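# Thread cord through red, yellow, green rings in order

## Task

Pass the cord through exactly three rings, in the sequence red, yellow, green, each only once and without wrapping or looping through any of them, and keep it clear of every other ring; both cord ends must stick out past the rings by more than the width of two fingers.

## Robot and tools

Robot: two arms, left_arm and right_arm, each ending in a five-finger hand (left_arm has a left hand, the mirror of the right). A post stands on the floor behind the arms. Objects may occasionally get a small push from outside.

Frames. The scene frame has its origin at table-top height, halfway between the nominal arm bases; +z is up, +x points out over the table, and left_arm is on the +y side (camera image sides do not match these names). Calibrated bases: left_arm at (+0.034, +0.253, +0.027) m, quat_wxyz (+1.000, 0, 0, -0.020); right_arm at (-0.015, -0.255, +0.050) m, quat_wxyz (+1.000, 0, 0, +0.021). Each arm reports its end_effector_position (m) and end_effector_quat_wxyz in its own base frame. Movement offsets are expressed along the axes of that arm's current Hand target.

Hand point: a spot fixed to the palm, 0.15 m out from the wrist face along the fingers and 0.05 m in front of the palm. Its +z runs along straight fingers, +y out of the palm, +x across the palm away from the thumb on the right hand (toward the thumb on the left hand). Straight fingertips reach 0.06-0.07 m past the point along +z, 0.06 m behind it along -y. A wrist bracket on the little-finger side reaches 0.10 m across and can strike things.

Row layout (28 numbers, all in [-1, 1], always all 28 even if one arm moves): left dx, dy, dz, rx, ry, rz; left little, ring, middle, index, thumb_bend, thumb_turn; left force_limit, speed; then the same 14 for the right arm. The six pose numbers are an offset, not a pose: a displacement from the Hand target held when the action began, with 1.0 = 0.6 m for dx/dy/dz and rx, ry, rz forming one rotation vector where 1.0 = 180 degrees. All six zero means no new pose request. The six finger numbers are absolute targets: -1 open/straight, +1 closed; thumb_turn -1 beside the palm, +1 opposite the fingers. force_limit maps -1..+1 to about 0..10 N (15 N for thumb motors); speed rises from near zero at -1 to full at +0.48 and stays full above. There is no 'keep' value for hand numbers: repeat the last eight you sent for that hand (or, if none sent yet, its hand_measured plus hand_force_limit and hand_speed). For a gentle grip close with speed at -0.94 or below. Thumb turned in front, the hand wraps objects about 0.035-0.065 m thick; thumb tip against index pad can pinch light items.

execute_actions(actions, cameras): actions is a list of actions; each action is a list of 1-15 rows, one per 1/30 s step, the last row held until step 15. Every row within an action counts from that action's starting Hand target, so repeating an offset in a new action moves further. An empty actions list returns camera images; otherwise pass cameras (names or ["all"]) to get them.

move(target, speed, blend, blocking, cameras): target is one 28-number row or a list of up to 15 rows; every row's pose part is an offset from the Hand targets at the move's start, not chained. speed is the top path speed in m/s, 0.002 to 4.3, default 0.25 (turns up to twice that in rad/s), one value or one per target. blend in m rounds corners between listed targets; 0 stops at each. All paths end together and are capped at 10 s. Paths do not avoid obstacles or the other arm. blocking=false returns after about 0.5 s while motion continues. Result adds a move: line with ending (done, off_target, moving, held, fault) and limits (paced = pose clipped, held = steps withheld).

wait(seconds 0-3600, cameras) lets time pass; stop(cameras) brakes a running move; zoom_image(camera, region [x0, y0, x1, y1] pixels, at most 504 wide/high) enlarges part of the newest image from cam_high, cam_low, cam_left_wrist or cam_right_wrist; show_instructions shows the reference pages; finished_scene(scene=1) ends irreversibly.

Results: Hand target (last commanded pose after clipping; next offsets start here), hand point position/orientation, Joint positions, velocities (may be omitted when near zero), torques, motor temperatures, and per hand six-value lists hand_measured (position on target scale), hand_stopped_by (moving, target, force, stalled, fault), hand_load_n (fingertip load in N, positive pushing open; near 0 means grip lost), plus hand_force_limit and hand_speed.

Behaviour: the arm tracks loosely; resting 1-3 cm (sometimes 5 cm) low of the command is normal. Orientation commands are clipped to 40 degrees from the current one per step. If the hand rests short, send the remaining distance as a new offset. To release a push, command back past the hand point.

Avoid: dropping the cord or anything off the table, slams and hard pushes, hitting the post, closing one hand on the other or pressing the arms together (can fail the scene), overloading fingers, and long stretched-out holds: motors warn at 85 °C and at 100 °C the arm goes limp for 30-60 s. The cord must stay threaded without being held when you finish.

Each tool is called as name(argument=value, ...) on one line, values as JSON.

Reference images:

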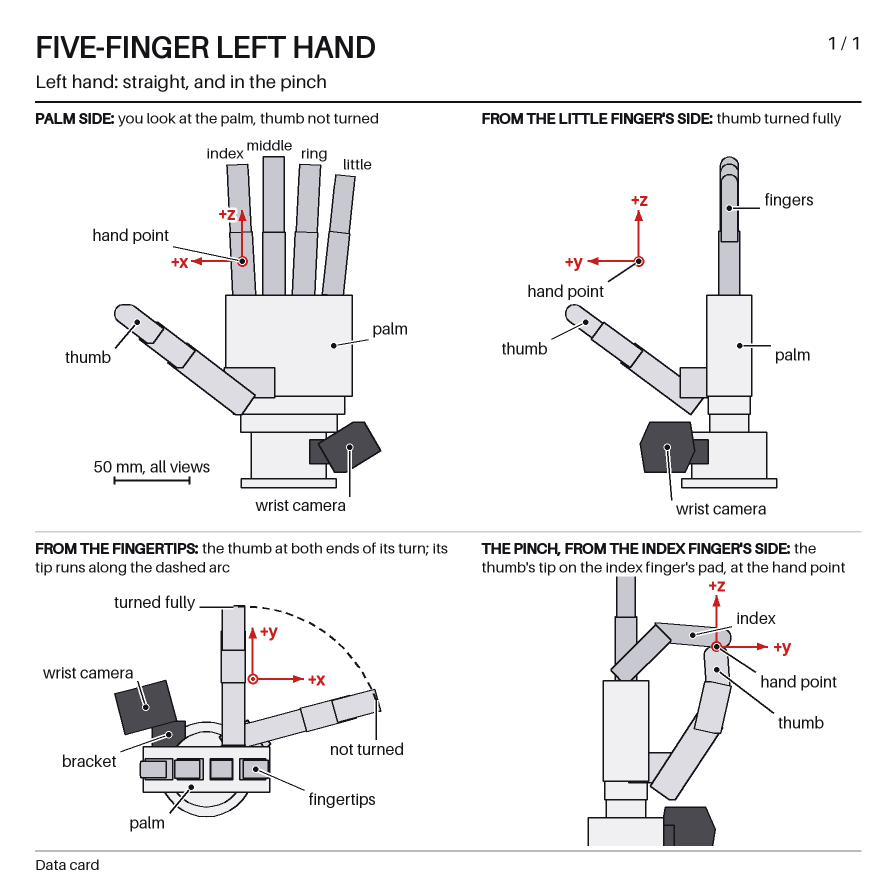

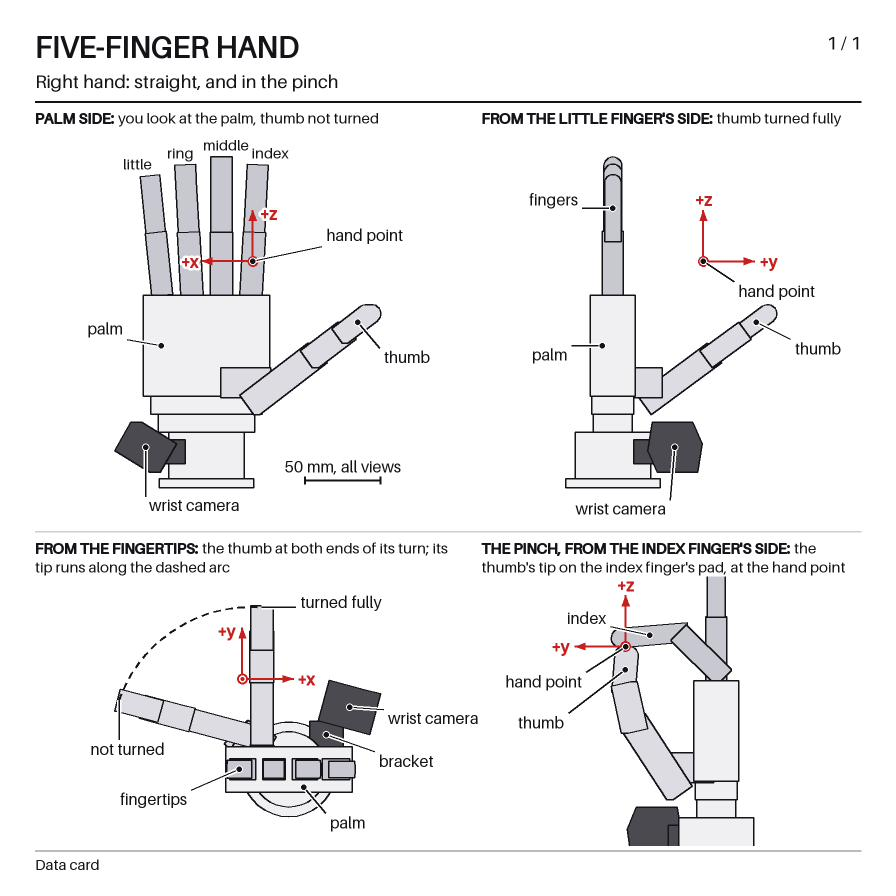

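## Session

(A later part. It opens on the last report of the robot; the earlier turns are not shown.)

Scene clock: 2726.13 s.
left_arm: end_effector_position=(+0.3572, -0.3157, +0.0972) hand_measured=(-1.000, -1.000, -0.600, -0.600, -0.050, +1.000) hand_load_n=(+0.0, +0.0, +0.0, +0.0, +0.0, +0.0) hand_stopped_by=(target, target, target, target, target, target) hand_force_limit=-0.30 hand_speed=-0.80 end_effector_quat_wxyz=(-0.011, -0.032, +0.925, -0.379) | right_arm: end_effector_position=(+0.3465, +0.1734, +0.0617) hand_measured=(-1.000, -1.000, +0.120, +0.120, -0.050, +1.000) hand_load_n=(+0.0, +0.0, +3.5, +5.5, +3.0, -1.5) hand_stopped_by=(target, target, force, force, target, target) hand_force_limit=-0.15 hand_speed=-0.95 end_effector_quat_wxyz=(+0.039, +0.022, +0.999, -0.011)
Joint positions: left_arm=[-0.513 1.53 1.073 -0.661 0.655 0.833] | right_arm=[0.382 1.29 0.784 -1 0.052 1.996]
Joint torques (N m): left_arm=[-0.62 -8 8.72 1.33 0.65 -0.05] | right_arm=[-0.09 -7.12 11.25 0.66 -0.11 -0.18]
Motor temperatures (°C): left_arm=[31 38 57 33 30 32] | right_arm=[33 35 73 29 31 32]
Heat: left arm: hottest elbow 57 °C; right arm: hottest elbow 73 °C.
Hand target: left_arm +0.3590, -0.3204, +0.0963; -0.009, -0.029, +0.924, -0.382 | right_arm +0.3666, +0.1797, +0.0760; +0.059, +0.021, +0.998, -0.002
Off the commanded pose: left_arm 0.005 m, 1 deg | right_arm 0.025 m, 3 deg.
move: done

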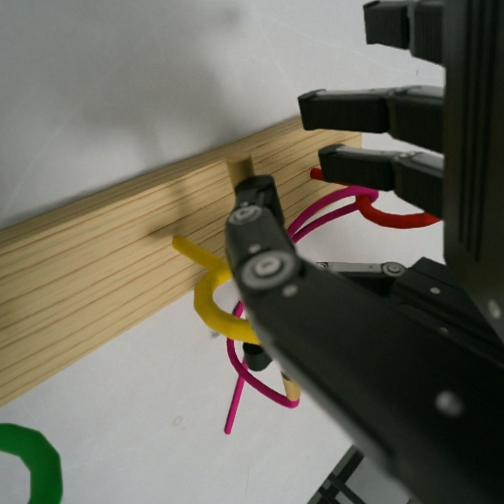

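move(target=[0,0.0083,0.001,0,0,0,-1,-1,-0.6,-0.6,-0.05,1,-0.3,-0.8,0,0,0,0,0,0,-1,-1,0.56,0.62,-0.05,1,-0.15,-0.95], speed=0.05, cameras=["cam_left_wrist"])

Scene clock: 2730.20 s.
left_arm: end_effector_position=(+0.3565, -0.3154, +0.0953) hand_measured=(-1.000, -1.000, -0.600, -0.600, -0.050, +1.000) hand_load_n=(+0.0, +0.0, +0.0, +0.0, +0.0, +0.0) hand_stopped_by=(target, target, target, target, target, target) hand_force_limit=-0.30 hand_speed=-0.80 end_effector_quat_wxyz=(-0.011, -0.032, +0.925, -0.379) | right_arm: end_effector_position=(+0.3465, +0.1734, +0.0617) hand_measured=(-1.000, -1.000, +0.120, +0.120, -0.050, +1.000) hand_load_n=(+0.0, +0.0, +3.5, +7.0, +3.0, -0.5) hand_stopped_by=(target, target, force, force, target, target) hand_force_limit=-0.15 hand_speed=-0.95 end_effector_quat_wxyz=(+0.039, +0.022, +0.999, -0.011)
Joint positions: left_arm=[-0.513 1.53 1.067 -0.654 0.656 0.833] | right_arm=[0.382 1.29 0.784 -1 0.052 1.996]
Joint torques (N m): left_arm=[-0.21 -8 8.42 1.32 0.72 0.01] | right_arm=[0.85 -7.47 11.44 0.81 -0.15 -0.17]
Motor temperatures (°C): left_arm=[31 38 56 33 30 32] | right_arm=[33 35 73 29 31 32]
Heat: left arm: hottest elbow 56 °C; right arm: hottest elbow 73 °C.
Hand target: left_arm +0.3589, -0.3174, +0.0925; -0.009, -0.029, +0.924, -0.382 | right_arm +0.3666, +0.1797, +0.0760; +0.059, +0.021, +0.998, -0.002
Off the commanded pose: left_arm 0.004 m, 1 deg | right_arm 0.025 m, 3 deg.
move: done

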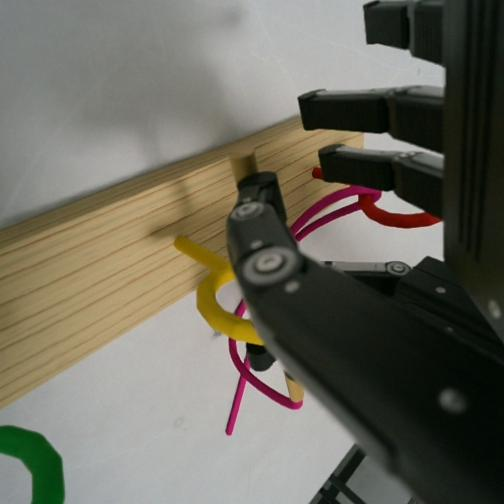

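move(target=[-0.0007,0.0146,-0.0146,0,0,0,-1,-1,-0.6,-0.6,-0.05,1,-0.3,-0.8,0,0,0,0,0,0,-1,-1,0.56,0.62,-0.05,1,-0.15,-0.95], speed=0.05, cameras=["cam_left_wrist"])

Scene clock: 2736.37 s.
left_arm: end_effector_position=(+0.3552, -0.3071, +0.0895) hand_measured=(-1.000, -1.000, -0.600, -0.600, -0.050, +1.000) hand_load_n=(+0.0, +0.0, +0.0, +0.0, +0.0, +0.0) hand_stopped_by=(target, target, target, target, target, target) hand_force_limit=-0.30 hand_speed=-0.80 end_effector_quat_wxyz=(-0.015, -0.033, +0.924, -0.380) | right_arm: end_effector_position=(+0.3463, +0.1735, +0.0614) hand_measured=(-1.000, -1.000, +0.120, +0.120, -0.050, +1.000) hand_load_n=(+0.0, +0.0, +4.0, +4.5, +3.0, -2.0) hand_stopped_by=(target, target, force, force, target, target) hand_force_limit=-0.15 hand_speed=-0.95 end_effector_quat_wxyz=(+0.039, +0.021, +0.999, -0.011)
Joint positions: left_arm=[-0.495 1.53 1.05 -0.654 0.669 0.85] | right_arm=[0.382 1.291 0.784 -1 0.051 1.995]
Joint torques (N m): left_arm=[0.26 -8.59 8.57 0.65 0.63 0.1] | right_arm=[0.21 -6.42 11.41 0.72 -0.16 -0.12]
Motor temperatures (°C): left_arm=[31 38 55 33 30 32] | right_arm=[33 35 73 29 31 32]
Heat: left arm: hottest elbow 55 °C; right arm: hottest elbow 73 °C.
Hand target: left_arm +0.3587, -0.3050, +0.0925; -0.009, -0.029, +0.924, -0.382 | right_arm +0.3666, +0.1797, +0.0761; +0.059, +0.021, +0.998, -0.002
Off the commanded pose: left_arm 0.005 m, 1 deg | right_arm 0.026 m, 3 deg.
move: done

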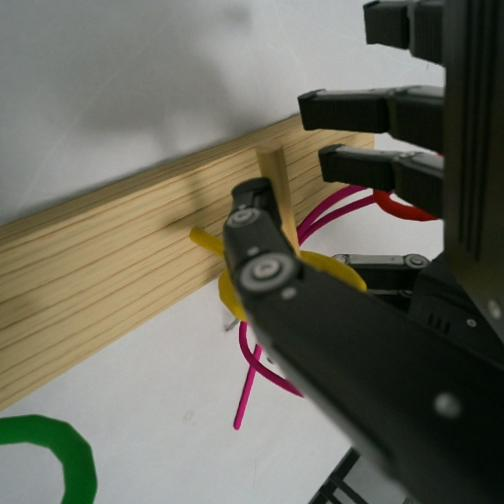

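move(target=[0.0007,-0.011,0.0094,0,0,0,-1,-1,-0.6,-0.6,-0.05,1,-0.3,-0.8,0,0,0,0,0,0,-1,-1,0.56,0.62,-0.05,1,-0.15,-0.95], speed=0.05, cameras=["cam_left_wrist"])

Scene clock: 2742.50 s.
left_arm: end_effector_position=(+0.3553, -0.3070, +0.0893) hand_measured=(-1.000, -1.000, -0.600, -0.600, -0.050, +1.000) hand_load_n=(+0.0, +0.0, +0.0, +0.0, +0.0, +0.0) hand_stopped_by=(target, target, target, target, target, target) hand_force_limit=-0.30 hand_speed=-0.80 end_effector_quat_wxyz=(-0.014, -0.033, +0.925, -0.379) | right_arm: end_effector_position=(+0.3463, +0.1735, +0.0614) hand_measured=(-1.000, -1.000, +0.120, +0.120, -0.050, +1.000) hand_load_n=(+0.0, +0.0, +3.5, +4.5, +3.0, -2.0) hand_stopped_by=(target, target, force, force, target, target) hand_force_limit=-0.15 hand_speed=-0.95 end_effector_quat_wxyz=(+0.039, +0.021, +0.999, -0.011)
Joint positions: left_arm=[-0.496 1.53 1.05 -0.654 0.667 0.851] | right_arm=[0.382 1.291 0.784 -1 0.051 1.995]
Joint torques (N m): left_arm=[-0.79 -8.29 9.36 0.98 0.41 -0.08] | right_arm=[-0.26 -7.12 11.6 0.73 -0.1 -0.18]
Motor temperatures (°C): left_arm=[31 38 54 33 30 32] | right_arm=[33 35 73 29 31 32]
Heat: left arm: hottest elbow 54 °C; right arm: hottest elbow 73 °C.
Hand target: left_arm +0.3587, -0.3137, +0.0932; -0.009, -0.029, +0.924, -0.382 | right_arm +0.3666, +0.1797, +0.0761; +0.059, +0.021, +0.998, -0.002
Off the commanded pose: left_arm 0.008 m, 1 deg | right_arm 0.026 m, 3 deg.
move: done

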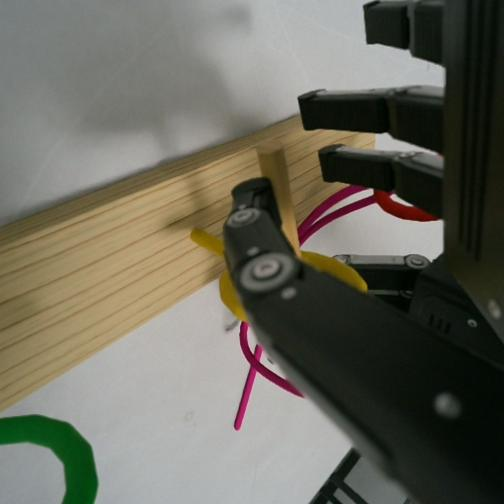

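move(target=[0.0004,-0.0062,0.0055,0,0,0,-1,-1,-0.6,-0.6,-0.05,1,-0.3,-0.8,0,0,0,0,0,0,-1,-1,0.56,0.62,-0.05,1,-0.15,-0.95], speed=0.05, cameras=["cam_left_wrist"])

Scene clock: 2745.93 s.
left_arm: end_effector_position=(+0.3536, -0.3089, +0.0888) hand_measured=(-1.000, -1.000, -0.600, -0.600, -0.050, +1.000) hand_load_n=(+0.0, +0.0, +0.0, +0.0, +0.5, +0.0) hand_stopped_by=(target, target, target, target, target, target) hand_force_limit=-0.30 hand_speed=-0.80 end_effector_quat_wxyz=(-0.014, -0.032, +0.926, -0.377) | right_arm: end_effector_position=(+0.3463, +0.1735, +0.0614) hand_measured=(-1.000, -1.000, +0.120, +0.120, -0.050, +1.000) hand_load_n=(+0.0, +0.0, +3.5, +4.5, +2.5, -2.0) hand_stopped_by=(target, target, force, force, target, target) hand_force_limit=-0.15 hand_speed=-0.95 end_effector_quat_wxyz=(+0.039, +0.021, +0.999, -0.011)
Joint positions: left_arm=[-0.503 1.53 1.05 -0.654 0.66 0.847] | right_arm=[0.382 1.291 0.784 -1 0.051 1.995]
Joint torques (N m): left_arm=[-1.2 -8 9.83 1.26 0.51 -0.14] | right_arm=[1.03 -6.95 11.56 0.64 -0.17 -0.16]
Motor temperatures (°C): left_arm=[31 38 54 33 30 32] | right_arm=[33 35 73 29 31 32]
Heat: left arm: hottest elbow 54 °C; right arm: hottest elbow 73 °C.
Hand target: left_arm +0.3587, -0.3186, +0.0934; -0.009, -0.029, +0.924, -0.382 | right_arm +0.3666, +0.1797, +0.0761; +0.059, +0.021, +0.998, -0.002
Off the commanded pose: left_arm 0.012 m, 1 deg | right_arm 0.026 m, 3 deg.
move: off_target (left_arm)

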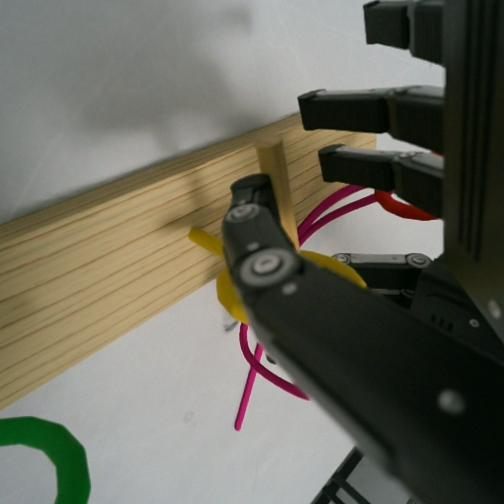

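move(target=[0.0008,-0.0141,-0.0142,0,0,0,-1,-1,-0.6,-0.6,-0.05,1,-0.3,-0.8,0,0,0,0,0,0,-1,-1,0.56,0.62,-0.05,1,-0.15,-0.95], speed=0.05, cameras=["cam_left_wrist"])

Scene clock: 2753.27 s.
left_arm: end_effector_position=(+0.3506, -0.3084, +0.0884) hand_measured=(-1.000, -1.000, -0.600, -0.600, -0.050, +1.000) hand_load_n=(+0.0, +0.0, +0.0, +0.0, +0.5, +0.0) hand_stopped_by=(target, target, target, target, target, target) hand_force_limit=-0.30 hand_speed=-0.80 end_effector_quat_wxyz=(-0.019, -0.034, +0.927, -0.374) | right_arm: end_effector_position=(+0.3463, +0.1735, +0.0614) hand_measured=(-1.000, -1.000, +0.120, +0.120, -0.050, +1.000) hand_load_n=(+0.0, +0.0, +3.5, +4.5, +3.0, -2.0) hand_stopped_by=(target, target, force, force, target, target) hand_force_limit=-0.15 hand_speed=-0.95 end_effector_quat_wxyz=(+0.039, +0.021, +0.999, -0.011)
Joint positions: left_arm=[-0.505 1.53 1.05 -0.664 0.66 0.845] | right_arm=[0.382 1.291 0.784 -1 0.051 1.995]
Joint torques (N m): left_arm=[-1.08 -9.05 11.22 0.46 0.51 -0.13] | right_arm=[-0.91 -6.83 11.36 0.5 -0.16 -0.14]
Motor temperatures (°C): left_arm=[31 38 54 33 30 32] | right_arm=[33 35 73 29 31 32]
Heat: left arm: hottest elbow 54 °C; right arm: hottest elbow 73 °C.
Hand target: left_arm +0.3587, -0.3186, +0.1055; -0.009, -0.029, +0.924, -0.382 | right_arm +0.3666, +0.1797, +0.0761; +0.059, +0.021, +0.998, -0.002
Off the commanded pose: left_arm 0.021 m, 2 deg | right_arm 0.026 m, 3 deg.
move: off_target (left_arm)

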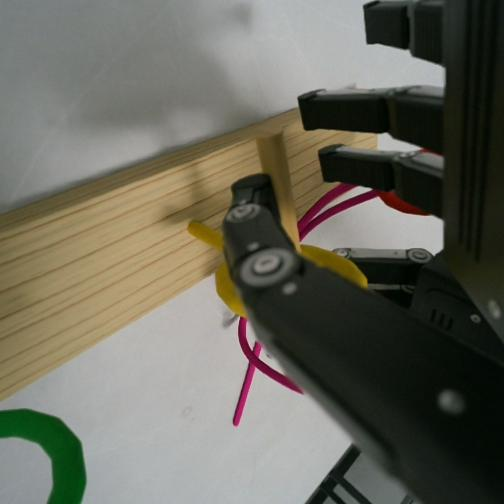

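move(target=[-0.0193,0.026,-0.0457,0,0,0,-1,-1,-0.6,-0.6,-0.05,1,-0.3,-0.8,0,0,0,0,0,0,-1,-1,0.56,0.62,-0.05,1,-0.15,-0.95], speed=0.06, cameras=["cam_left_wrist"])

Scene clock: 2771.90 s.
left_arm: end_effector_position=(+0.3509, -0.2815, +0.0876) hand_measured=(-1.000, -1.000, -0.600, -0.600, -0.050, +1.000) hand_load_n=(+0.0, +0.0, +0.0, +0.0, +0.0, +0.0) hand_stopped_by=(target, target, target, target, target, target) hand_force_limit=-0.30 hand_speed=-0.80 end_effector_quat_wxyz=(-0.035, -0.043, +0.928, -0.367) | right_arm: end_effector_position=(+0.3463, +0.1735, +0.0614) hand_measured=(-1.000, -1.000, +0.120, +0.120, -0.050, +1.000) hand_load_n=(+0.0, +0.0, +4.0, +4.5, +3.0, -2.0) hand_stopped_by=(target, target, force, force, target, target) hand_force_limit=-0.15 hand_speed=-0.95 end_effector_quat_wxyz=(+0.039, +0.021, +0.999, -0.011)
Joint positions: left_arm=[-0.449 1.527 1.05 -0.742 0.684 0.903] | right_arm=[0.382 1.291 0.784 -1 0.051 1.995]
Joint torques (N m): left_arm=[0.21 -9.88 11.92 0.27 0.76 0.08] | right_arm=[0.32 -7.41 11.45 0.72 -0.14 -0.17]
Motor temperatures (°C): left_arm=[31 39 54 33 30 32] | right_arm=[33 35 74 29 31 32]
Heat: left arm: hottest elbow 54 °C; right arm: hottest elbow 74 °C.
Hand target: left_arm +0.3692, -0.2876, +0.1134; -0.009, -0.029, +0.924, -0.382 | right_arm +0.3666, +0.1797, +0.0761; +0.059, +0.021, +0.998, -0.002
Off the commanded pose: left_arm 0.032 m, 4 deg | right_arm 0.026 m, 3 deg.
move: off_target (left_arm)

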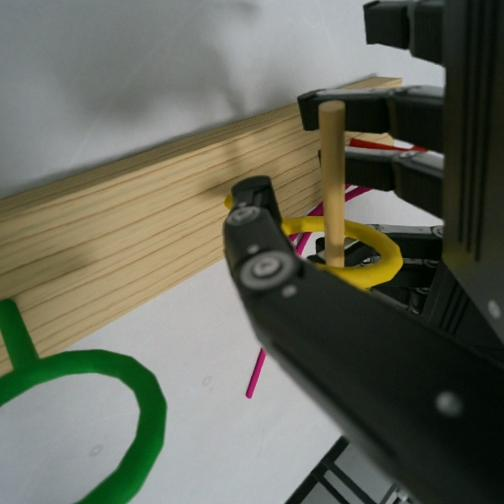

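move(target=[-0.0027,-0.012,-0.0118,0,0,0,-1,-1,-0.6,-0.6,-0.05,1,-0.3,-0.8,0,0,0,0,0,0,-1,-1,0.56,0.62,-0.05,1,-0.15,-0.95], speed=0.06)

Scene clock: 2783.17 s.
left_arm: end_effector_position=(+0.3519, -0.2820, +0.0975) hand_measured=(-1.000, -1.000, -0.600, -0.600, -0.050, +1.000) hand_load_n=(+0.0, +0.0, +0.0, +0.0, +0.0, +0.0) hand_stopped_by=(target, target, target, target, target, target) hand_force_limit=-0.30 hand_speed=-0.80 end_effector_quat_wxyz=(-0.036, -0.042, +0.928, -0.367) | right_arm: end_effector_position=(+0.3463, +0.1735, +0.0614) hand_measured=(-1.000, -1.000, +0.120, +0.120, -0.050, +1.000) hand_load_n=(+0.0, +0.0, +3.5, +4.0, +3.0, -2.0) hand_stopped_by=(target, target, force, force, target, target) hand_force_limit=-0.15 hand_speed=-0.95 end_effector_quat_wxyz=(+0.039, +0.021, +0.999, -0.011)
Joint positions: left_arm=[-0.449 1.519 1.069 -0.771 0.685 0.906] | right_arm=[0.382 1.291 0.784 -1 0.051 1.995]
Joint torques (N m): left_arm=[0.32 -9.64 12.27 0.36 0.75 0.09] | right_arm=[0.09 -7.41 11.18 0.73 -0.1 -0.19]
Motor temperatures (°C): left_arm=[31 38 55 33 30 32] | right_arm=[33 35 74 29 31 32]
Heat: left arm: hottest elbow 55 °C; right arm: hottest elbow 74 °C.
Hand target: left_arm +0.3712, -0.2877, +0.1234; -0.009, -0.029, +0.924, -0.382 | right_arm +0.3666, +0.1797, +0.0761; +0.059, +0.021, +0.998, -0.002
Off the commanded pose: left_arm 0.033 m, 4 deg | right_arm 0.026 m, 3 deg.
move: off_target (left_arm)

move(target=[-0.0068,-0.0238,0.0234,0,0,0,-1,-1,-0.6,-0.6,-0.05,1,-0.3,-0.8,0,0,0,0,0,0,-1,-1,0.56,0.62,-0.05,1,-0.15,-0.95], speed=0.06, cameras=["cam_left_wrist"])

Scene clock: 2788.80 s.
left_arm: end_effector_position=(+0.3571, -0.2942, +0.1073) hand_measured=(-1.000, -1.000, -0.600, -0.600, -0.050, +1.000) hand_load_n=(+0.0, +0.0, +0.0, +0.0, +0.0, +0.0) hand_stopped_by=(target, target, target, target, target, target) hand_force_limit=-0.30 hand_speed=-0.80 end_effector_quat_wxyz=(-0.029, -0.036, +0.927, -0.371) | right_arm: end_effector_position=(+0.3463, +0.1735, +0.0614) hand_measured=(-1.000, -1.000, +0.120, +0.120, -0.050, +1.000) hand_load_n=(+0.0, +0.0, +4.0, +4.5, +3.0, -2.0) hand_stopped_by=(target, target, force, force, target, target) hand_force_limit=-0.15 hand_speed=-0.95 end_effector_quat_wxyz=(+0.039, +0.021, +0.999, -0.011)
Joint positions: left_arm=[-0.468 1.522 1.099 -0.77 0.68 0.89] | right_arm=[0.382 1.291 0.784 -1 0.051 1.995]
Joint torques (N m): left_arm=[-0.79 -8 12.51 1.11 0.45 -0.12] | right_arm=[-0.03 -7.47 11.37 0.43 -0.21 -0.15]
Motor temperatures (°C): left_arm=[31 38 56 33 30 32] | right_arm=[33 35 74 29 31 32]
Heat: left arm: hottest elbow 56 °C; right arm: hottest elbow 74 °C.
Hand target: left_arm +0.3761, -0.3075, +0.1234; -0.009, -0.029, +0.924, -0.382 | right_arm +0.3666, +0.1797, +0.0761; +0.059, +0.021, +0.998, -0.002
Off the commanded pose: left_arm 0.028 m, 3 deg | right_arm 0.026 m, 3 deg.
move: off_target (left_arm)

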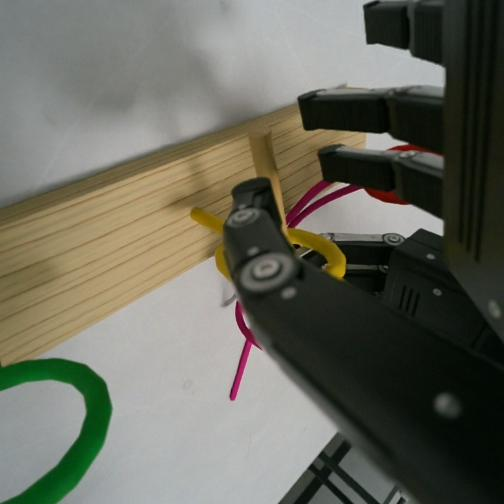

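move(target=[0.022,0.0188,0.0315,0,0,0,-1,-1,-0.6,-0.6,-0.05,1,-0.3,-0.8,0,0,0,0,0,0,-1,-1,0.56,0.62,-0.05,1,-0.15,-0.95], speed=0.06, cameras=["cam_left_wrist"])

Scene clock: 2799.47 s.
left_arm: end_effector_position=(+0.3608, -0.3085, +0.1034) hand_measured=(-1.000, -1.000, -0.600, -0.600, -0.050, +1.000) hand_load_n=(+0.0, +0.0, +0.0, +0.0, +0.0, +0.0) hand_stopped_by=(target, target, target, target, target, target) hand_force_limit=-0.30 hand_speed=-0.80 end_effector_quat_wxyz=(-0.011, -0.028, +0.924, -0.381) | right_arm: end_effector_position=(+0.3463, +0.1735, +0.0614) hand_measured=(-1.000, -1.000, +0.120, +0.120, -0.050, +1.000) hand_load_n=(+0.0, +0.0, +4.0, +4.5, +3.0, -2.0) hand_stopped_by=(target, target, force, force, target, target) hand_force_limit=-0.15 hand_speed=-0.95 end_effector_quat_wxyz=(+0.039, +0.021, +0.999, -0.011)
Joint positions: left_arm=[-0.494 1.523 1.083 -0.691 0.668 0.861] | right_arm=[0.382 1.291 0.784 -1 0.051 1.995]
Joint torques (N m): left_arm=[-0.91 -7.94 8.76 1.29 0.41 -0.13] | right_arm=[0.5 -6.95 11.3 1.01 -0.12 -0.14]
Motor temperatures (°C): left_arm=[31 38 55 33 30 32] | right_arm=[33 35 74 29 31 32]
Heat: left arm: hottest elbow 55 °C; right arm: hottest elbow 74 °C.
Hand target: left_arm +0.3624, -0.3134, +0.1024; -0.009, -0.029, +0.924, -0.382 | right_arm +0.3666, +0.1797, +0.0761; +0.059, +0.021, +0.998, -0.002
Off the commanded pose: left_arm 0.005 m, 0 deg | right_arm 0.026 m, 3 deg.
move: done

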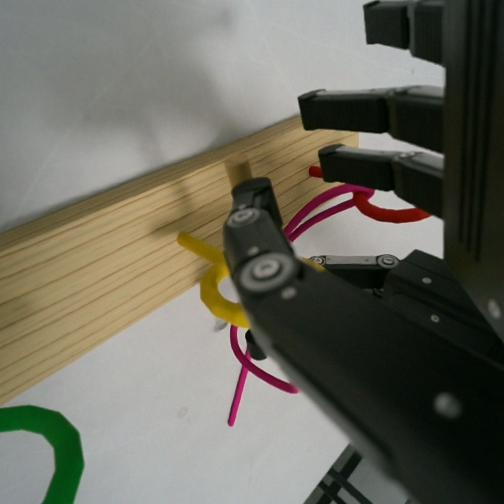

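move(target=[0.0058,0.0105,0.0118,0,0,0,-1,-1,-0.6,-0.6,-0.05,1,-0.3,-0.8,0,0,0,0,0,0,-1,-1,0.56,0.62,-0.05,1,-0.15,-0.95], speed=0.06, cameras=["cam_left_wrist"])

Scene clock: 2808.50 s.
left_arm: end_effector_position=(+0.3571, -0.3087, +0.0939) hand_measured=(-1.000, -1.000, -0.600, -0.600, -0.050, +1.000) hand_load_n=(+0.0, +0.0, +0.0, +0.0, +0.0, +0.0) hand_stopped_by=(target, target, target, target, target, target) hand_force_limit=-0.30 hand_speed=-0.80 end_effector_quat_wxyz=(-0.012, -0.030, +0.924, -0.380) | right_arm: end_effector_position=(+0.3463, +0.1735, +0.0614) hand_measured=(-1.000, -1.000, +0.120, +0.120, -0.050, +1.000) hand_load_n=(+0.0, +0.0, +3.5, +4.5, +3.0, -1.5) hand_stopped_by=(target, target, force, force, target, target) hand_force_limit=-0.15 hand_speed=-0.95 end_effector_quat_wxyz=(+0.039, +0.021, +0.999, -0.011)
Joint positions: left_arm=[-0.498 1.527 1.06 -0.661 0.666 0.854] | right_arm=[0.382 1.291 0.784 -1 0.051 1.995]
Joint torques (N m): left_arm=[-0.85 -8 8.69 1.33 0.41 -0.13] | right_arm=[-0.09 -7.71 11.48 0.88 -0.1 -0.11]
Motor temperatures (°C): left_arm=[31 38 54 33 30 32] | right_arm=[33 35 74 29 31 32]
Heat: left arm: hottest elbow 54 °C; right arm: hottest elbow 74 °C.
Hand target: left_arm +0.3585, -0.3141, +0.0932; -0.009, -0.029, +0.924, -0.382 | right_arm +0.3666, +0.1797, +0.0761; +0.059, +0.021, +0.998, -0.002
Off the commanded pose: left_arm 0.006 m, 0 deg | right_arm 0.026 m, 3 deg.
move: done

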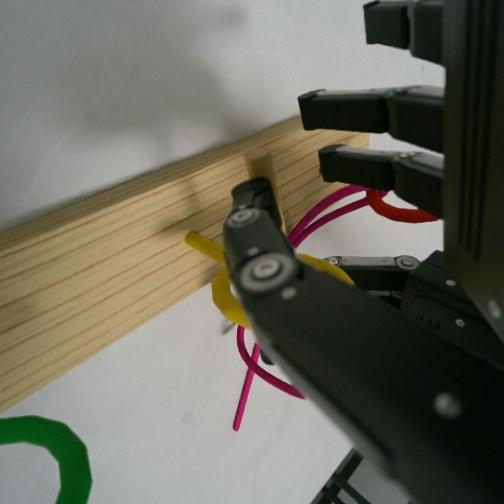

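move(target=[[0,0,0,0,0,0,-1,-1,-0.05,-0.05,-0.05,1,-0.3,-0.8,0,0,0,0,0,0,-1,-1,0.56,0.62,-0.05,1,-0.15,-0.95]], speed=0.06, cameras=["cam_left_wrist"])

zoom_image(camera="cam_left_wrist", region=[180, 60, 430, 310])

Scene clock: 2813.33 s.
left_arm: end_effector_position=(+0.3572, -0.3087, +0.0939) hand_measured=(-1.000, -1.000, -0.050, -0.050, -0.050, +1.000) hand_load_n=(+0.0, -0.5, +0.0, +0.0, +0.0, +0.0) hand_stopped_by=(target, target, target, target, target, target) hand_force_limit=-0.30 hand_speed=-0.80 end_effector_quat_wxyz=(-0.011, -0.030, +0.924, -0.380) | right_arm: end_effector_position=(+0.3463, +0.1735, +0.0614) hand_measured=(-1.000, -1.000, +0.120, +0.120, -0.050, +1.000) hand_load_n=(+0.0, +0.0, +3.5, +4.5, +3.0, -1.5) hand_stopped_by=(target, target, force, force, target, target) hand_force_limit=-0.15 hand_speed=-0.95 end_effector_quat_wxyz=(+0.039, +0.021, +0.999, -0.011)
Joint positions: left_arm=[-0.498 1.527 1.06 -0.66 0.666 0.853] | right_arm=[0.382 1.291 0.784 -1 0.051 1.995]
Joint torques (N m): left_arm=[-0.91 -7.88 8.66 1.31 0.41 -0.12] | right_arm=[0.15 -7.24 11.56 0.49 -0.14 -0.18]
Motor temperatures (°C): left_arm=[31 38 54 33 30 32] | right_arm=[33 35 74 29 31 32]
Heat: left arm: hottest elbow 54 °C; right arm: hottest elbow 74 °C.
Hand target: left_arm +0.3586, -0.3142, +0.0933; -0.009, -0.029, +0.924, -0.382 | right_arm +0.3666, +0.1797, +0.0761; +0.059, +0.021, +0.998, -0.002
Off the commanded pose: left_arm 0.006 m, 0 deg | right_arm 0.026 m, 3 deg.
move: done

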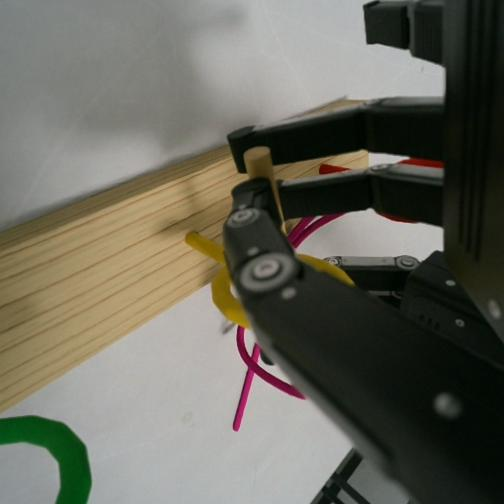

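Scaled by 2.016.

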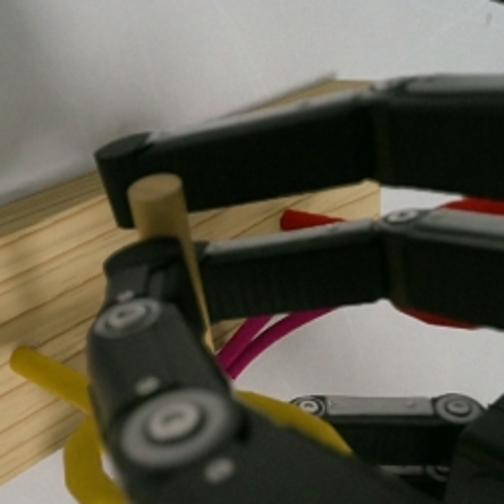

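move(target=[[0,0,0,0,0,0,-1,-1,0.5,0.5,-0.05,1,-0.3,-0.94,0,0,0,0,0,0,-1,-1,0.56,0.62,-0.05,1,-0.15,-0.95]], speed=0.06, cameras=["cam_left_wrist","cam_right_wrist"])

zoom_image(camera="cam_left_wrist", region=[180, 60, 430, 310])

Scene clock: 2817.83 s.
left_arm: end_effector_position=(+0.3573, -0.3092, +0.0937) hand_measured=(-1.000, -1.000, +0.134, +0.090, -0.050, +1.000) hand_load_n=(+0.0, +0.0, +3.5, +3.0, +1.0, +0.0) hand_stopped_by=(target, target, force, force, target, target) hand_force_limit=-0.30 hand_speed=-0.94 end_effector_quat_wxyz=(-0.011, -0.029, +0.924, -0.380) | right_arm: end_effector_position=(+0.3466, +0.1738, +0.0618) hand_measured=(-1.000, -1.000, +0.120, +0.120, -0.052, +1.000) hand_load_n=(+0.0, +0.5, +3.0, +4.5, +4.5, -1.5) hand_stopped_by=(target, target, force, force, target, target) hand_force_limit=-0.15 hand_speed=-0.95 end_effector_quat_wxyz=(+0.039, +0.021, +0.999, -0.011)
Joint positions: left_arm=[-0.499 1.527 1.06 -0.659 0.665 0.853] | right_arm=[0.382 1.291 0.784 -1 0.05 1.995]
Joint torques (N m): left_arm=[-0.85 -8 8.68 1.2 0.46 -0.12] | right_arm=[0.91 -7.59 11.43 0.94 -0.14 -0.16]
Motor temperatures (°C): left_arm=[31 38 53 33 30 32] | right_arm=[33 35 74 29 31 32]
Heat: left arm: hottest elbow 53 °C; right arm: hottest elbow 74 °C.
Hand target: left_arm +0.3585, -0.3141, +0.0932; -0.009, -0.029, +0.924, -0.382 | right_arm +0.3667, +0.1797, +0.0762; +0.059, +0.021, +0.998, -0.002
Off the commanded pose: left_arm 0.005 m, 0 deg | right_arm 0.025 m, 3 deg.
move: done

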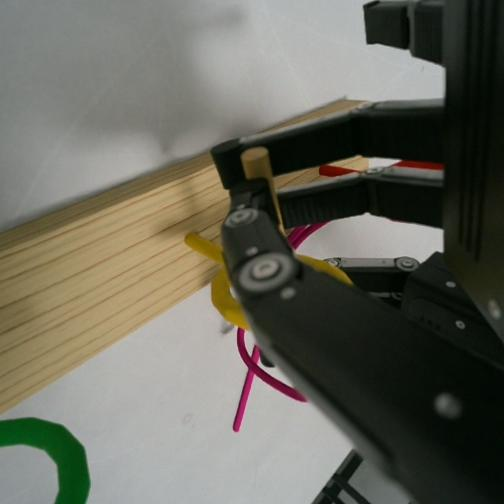

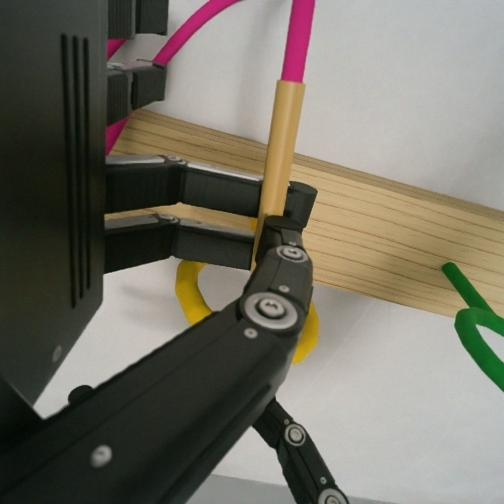

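Scaled by 2.016.

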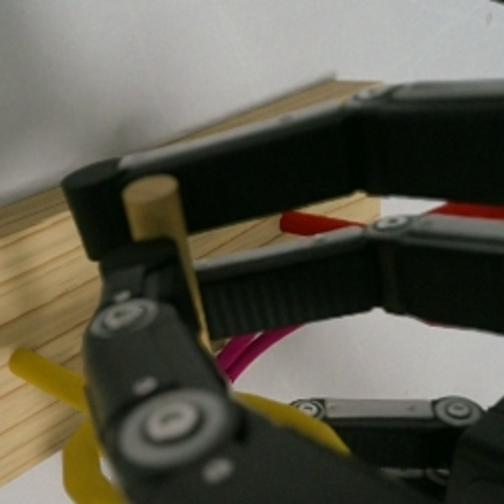

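move(target=[[0,0,0,0,0,0,-1,-1,0.55,0.57,-0.05,1,-0.15,-0.95,0,0,0,0,0,0,-1,-1,0.56,0.62,-0.05,1,-0.15,-0.95],[0,0,0,0,0,0,-1,-1,0.55,0.57,-0.05,1,-0.15,-0.95,0,0,0,0,0,0,-1,-1,0,0,-0.05,1,-0.15,-0.85],[0,0,0,0,0,0,-1,-1,0.55,0.57,-0.05,1,-0.15,-0.95,0,0,0,0,0,0,-1,-1,-0.6,-0.6,-0.05,1,-0.15,-0.8]], speed=0.05, cameras=["cam_left_wrist","cam_right_wrist"])

Scene clock: 2831.73 s.
left_arm: end_effector_position=(+0.3580, -0.3096, +0.0936) hand_measured=(-1.000, -1.000, +0.138, +0.102, -0.050, +1.000) hand_load_n=(+0.0, +0.0, +4.0, +3.0, +2.0, +0.0) hand_stopped_by=(target, target, force, force, target, target) hand_force_limit=-0.15 hand_speed=-0.95 end_effector_quat_wxyz=(-0.010, -0.029, +0.924, -0.381) | right_arm: end_effector_position=(+0.3470, +0.1754, +0.0629) hand_measured=(-1.000, -1.000, -0.600, -0.600, -0.050, +1.000) hand_load_n=(+0.0, +0.0, +0.0, +0.0, +0.5, +0.0) hand_stopped_by=(target, target, target, target, target, target) hand_force_limit=-0.15 hand_speed=-0.80 end_effector_quat_wxyz=(+0.039, +0.019, +0.999, -0.008)
Joint positions: left_arm=[-0.499 1.528 1.06 -0.655 0.664 0.853] | right_arm=[0.382 1.291 0.787 -1 0.045 1.99]
Joint torques (N m): left_arm=[-0.73 -8.12 8.68 1.13 0.49 -0.12] | right_arm=[1.08 -7.24 11.17 0.59 0.11 -0.17]
Motor temperatures (°C): left_arm=[31 38 52 33 30 32] | right_arm=[33 35 73 29 31 32]
Heat: left arm: hottest elbow 52 °C; right arm: hottest elbow 73 °C.
Hand target: left_arm +0.3586, -0.3141, +0.0932; -0.009, -0.029, +0.924, -0.382 | right_arm +0.3666, +0.1797, +0.0762; +0.059, +0.021, +0.998, -0.002
Off the commanded pose: left_arm 0.005 m, 0 deg | right_arm 0.024 m, 2 deg.
move: done; target 2's new numbers were sent with right_arm's hand 0.025 m and 3 deg from that target; target 3's new numbers were sent with right_arm's hand 0.024 m and 2 deg from that target

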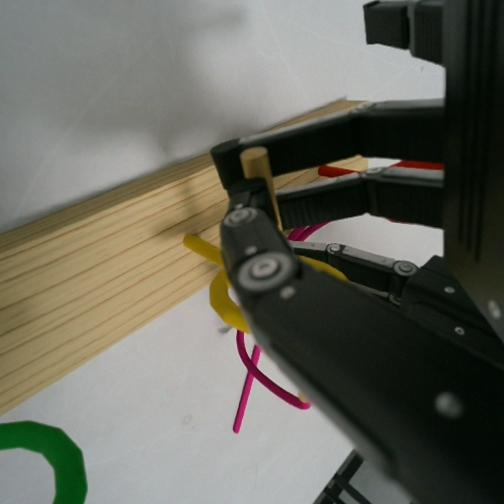

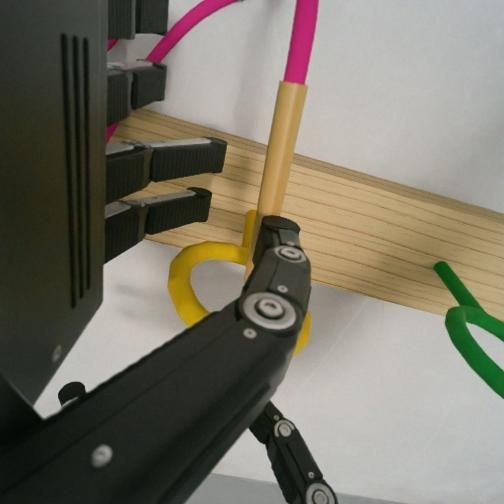

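move(target=[[0,0,0,0,0,0,-1,-1,0.55,0.57,-0.05,1,-0.15,-0.95,0,0,-0.2,0,0,0,-1,-1,-0.6,-0.6,-0.05,1,-0.15,-0.8],[0,0,0,0,0,0,-1,-1,0.55,0.57,-0.05,1,-0.15,-0.95,0.1673,-0.142,-0.238,0,0.038,0,-1,-1,-0.6,-0.6,-0.05,1,-0.15,-0.8]], speed=0.1, blend=[0.01,0], cameras=["all"])

zoom_image(camera="cam_low", region=[165, 210, 245, 290])

zoom_image(camera="cam_high", region=[100, 180, 240, 320])

Scene clock: 2841.20 s.
left_arm: end_effector_position=(+0.3580, -0.3096, +0.0936) hand_measured=(-1.000, -1.000, +0.138, +0.102, -0.050, +1.000) hand_load_n=(+0.0, +0.0, +4.5, +1.0, +2.0, +0.0) hand_stopped_by=(target, target, force, force, target, target) hand_force_limit=-0.15 hand_speed=-0.95 end_effector_quat_wxyz=(-0.010, -0.029, +0.924, -0.381) | right_arm: end_effector_position=(+0.2510, +0.1020, +0.2080) hand_measured=(-1.000, -1.000, -0.600, -0.600, -0.050, +1.000) hand_load_n=(-0.5, +0.0, +0.0, +0.0, +0.0, +0.0) hand_stopped_by=(target, target, target, target, target, target) hand_force_limit=-0.15 hand_speed=-0.80 end_effector_quat_wxyz=(+0.005, +0.022, +1.000, -0.001)
Joint positions: left_arm=[-0.499 1.528 1.06 -0.655 0.664 0.853] | right_arm=[0.202 0.893 0.914 -1.581 0.004 1.817]
Joint torques (N m): left_arm=[-0.79 -8.12 8.68 1.1 0.48 -0.11] | right_arm=[-0.03 -4.78 8.65 -0.5 -0.2 -0.17]
Motor temperatures (°C): left_arm=[31 37 51 33 30 32] | right_arm=[33 35 71 29 31 32]
Heat: left arm: hottest elbow 51 °C; right arm: hottest elbow 71 °C.
Hand target: left_arm +0.3586, -0.3142, +0.0932; -0.009, -0.029, +0.924, -0.382 | right_arm +0.2465, +0.0997, +0.2061; +0.000, +0.021, +1.000, -0.001
Off the commanded pose: left_arm 0.005 m, 0 deg | right_arm 0.005 m, 1 deg.
move: done

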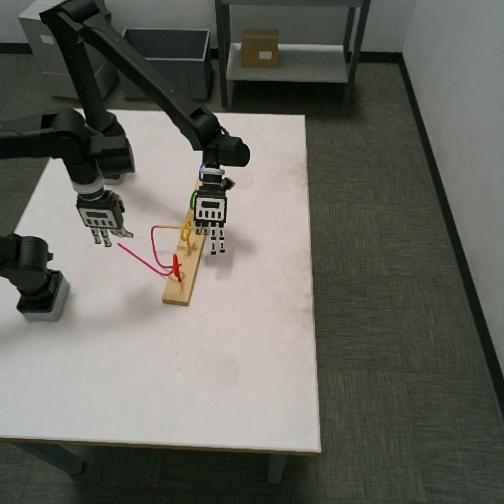

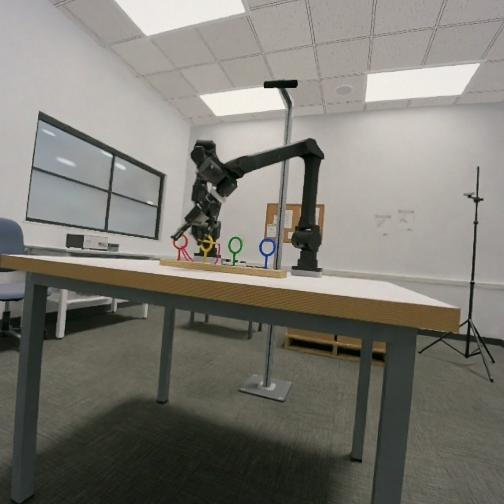

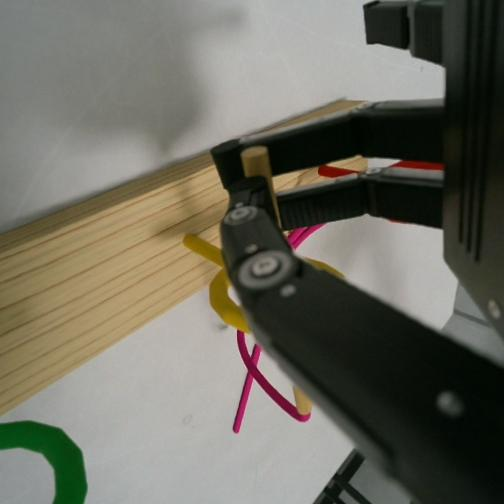

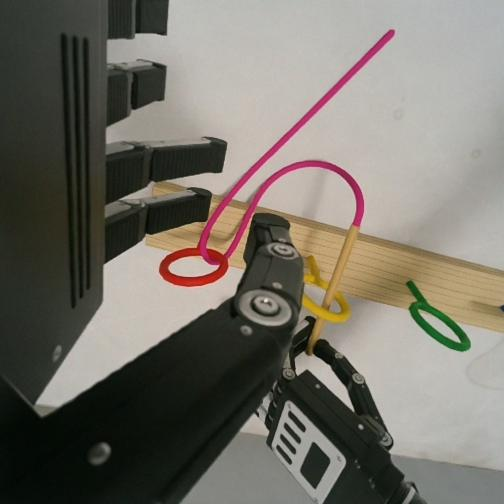

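Scaled by 6.300.

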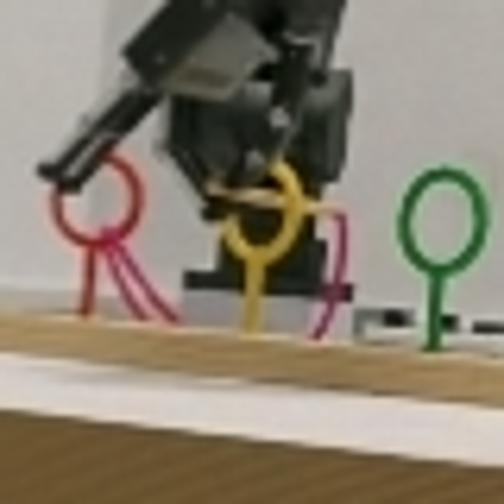

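Scaled by 3.600.

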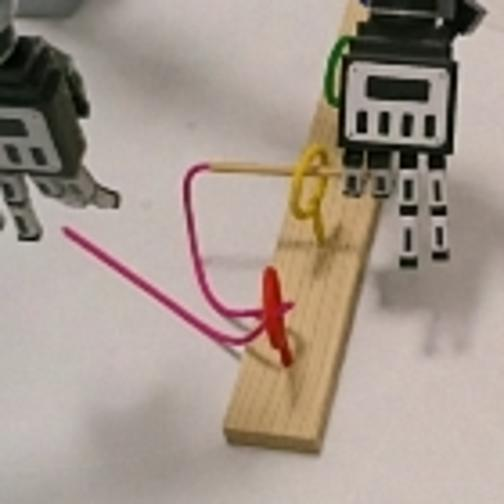

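move(target=[-0.1,-0.0125,-0.004,0,0,0,-1,-1,0.55,0.65,-0.05,1,-0.15,-0.95,0,0,0,0,0,0,-1,-1,-0.6,-0.6,-0.05,1,-0.15,-0.8], speed=0.06, cameras=["all"])

zoom_image(camera="cam_low", region=[165, 210, 245, 290])

zoom_image(camera="cam_high", region=[100, 180, 240, 320])

Scene clock: 2847.33 s.
left_arm: end_effector_position=(+0.3995, -0.3093, +0.0826) hand_measured=(-1.000, -1.000, +0.138, +0.144, -0.050, +1.000) hand_load_n=(+0.0, +0.0, +4.5, +4.5, +3.0, -0.5) hand_stopped_by=(target, target, force, force, target, target) hand_force_limit=-0.15 hand_speed=-0.95 end_effector_quat_wxyz=(-0.026, -0.038, +0.927, -0.373) | right_arm: end_effector_position=(+0.2510, +0.1020, +0.2080) hand_measured=(-1.000, -1.000, -0.600, -0.600, -0.050, +1.000) hand_load_n=(+0.0, +0.0, +0.0, +0.0, +0.0, +0.0) hand_stopped_by=(target, target, target, target, target, target) hand_force_limit=-0.15 hand_speed=-0.80 end_effector_quat_wxyz=(+0.005, +0.022, +1.000, -0.001)
Joint positions: left_arm=[-0.457 1.654 1.188 -0.724 0.682 0.896] | right_arm=[0.202 0.893 0.914 -1.581 0.004 1.816]
Joint torques (N m): left_arm=[0.38 -9.47 12.31 0.28 0.75 0.08] | right_arm=[-0.38 -3.84 8.27 -0.53 -0.25 -0.2]
Motor temperatures (°C): left_arm=[31 37 51 33 30 32] | right_arm=[33 35 70 29 31 32]
Heat: left arm: hottest elbow 51 °C; right arm: hottest elbow 70 °C.
Hand target: left_arm +0.4190, -0.3150, +0.0979; -0.009, -0.029, +0.924, -0.382 | right_arm +0.2465, +0.0997, +0.2061; +0.000, +0.021, +1.000, -0.001
Off the commanded pose: left_arm 0.025 m, 2 deg | right_arm 0.005 m, 1 deg.
move: off_target (left_arm)

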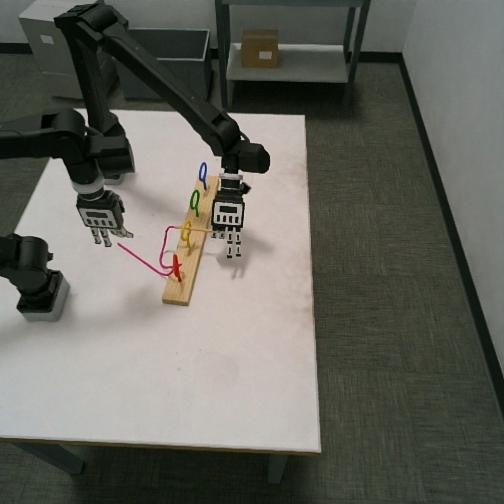

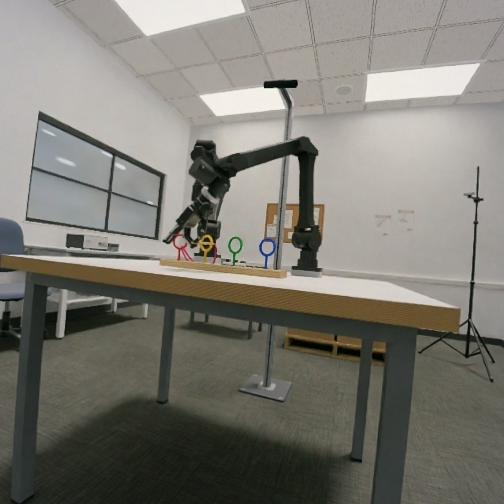

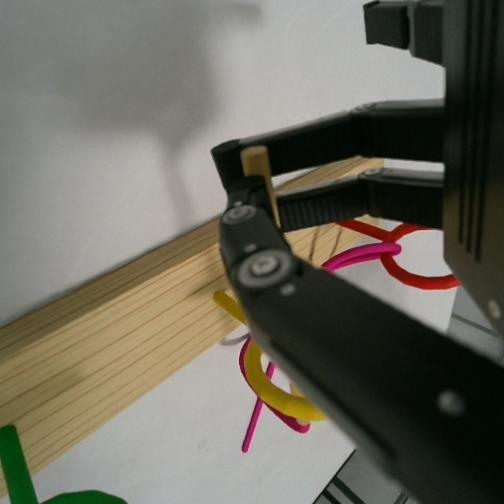

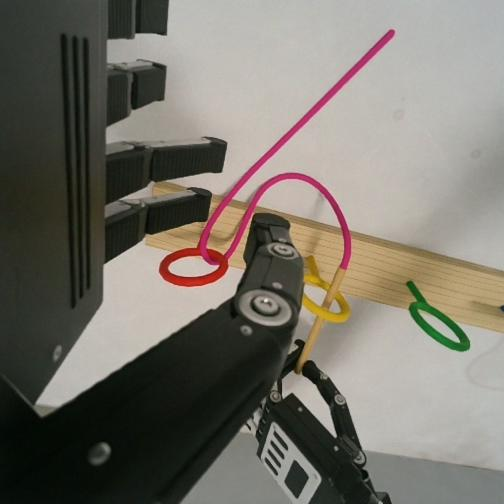

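Scaled by 6.300.

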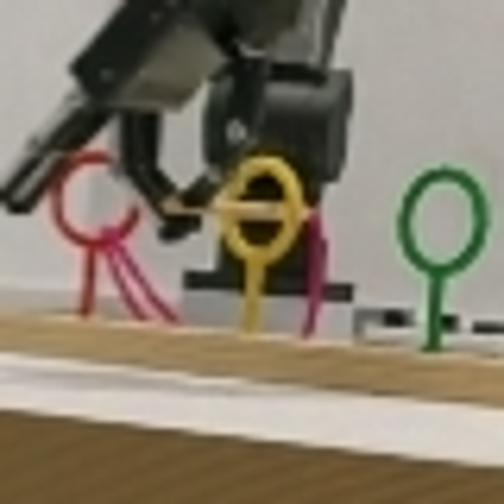

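Scaled by 3.600.

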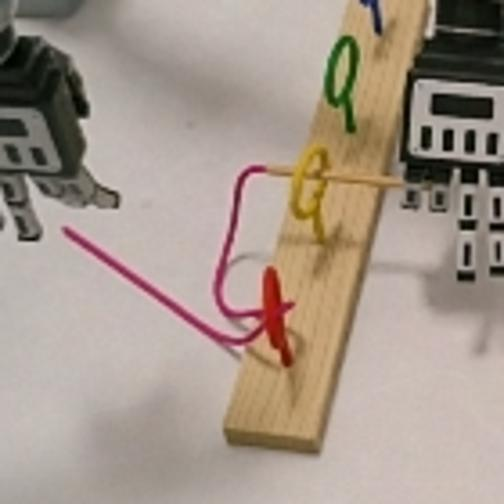

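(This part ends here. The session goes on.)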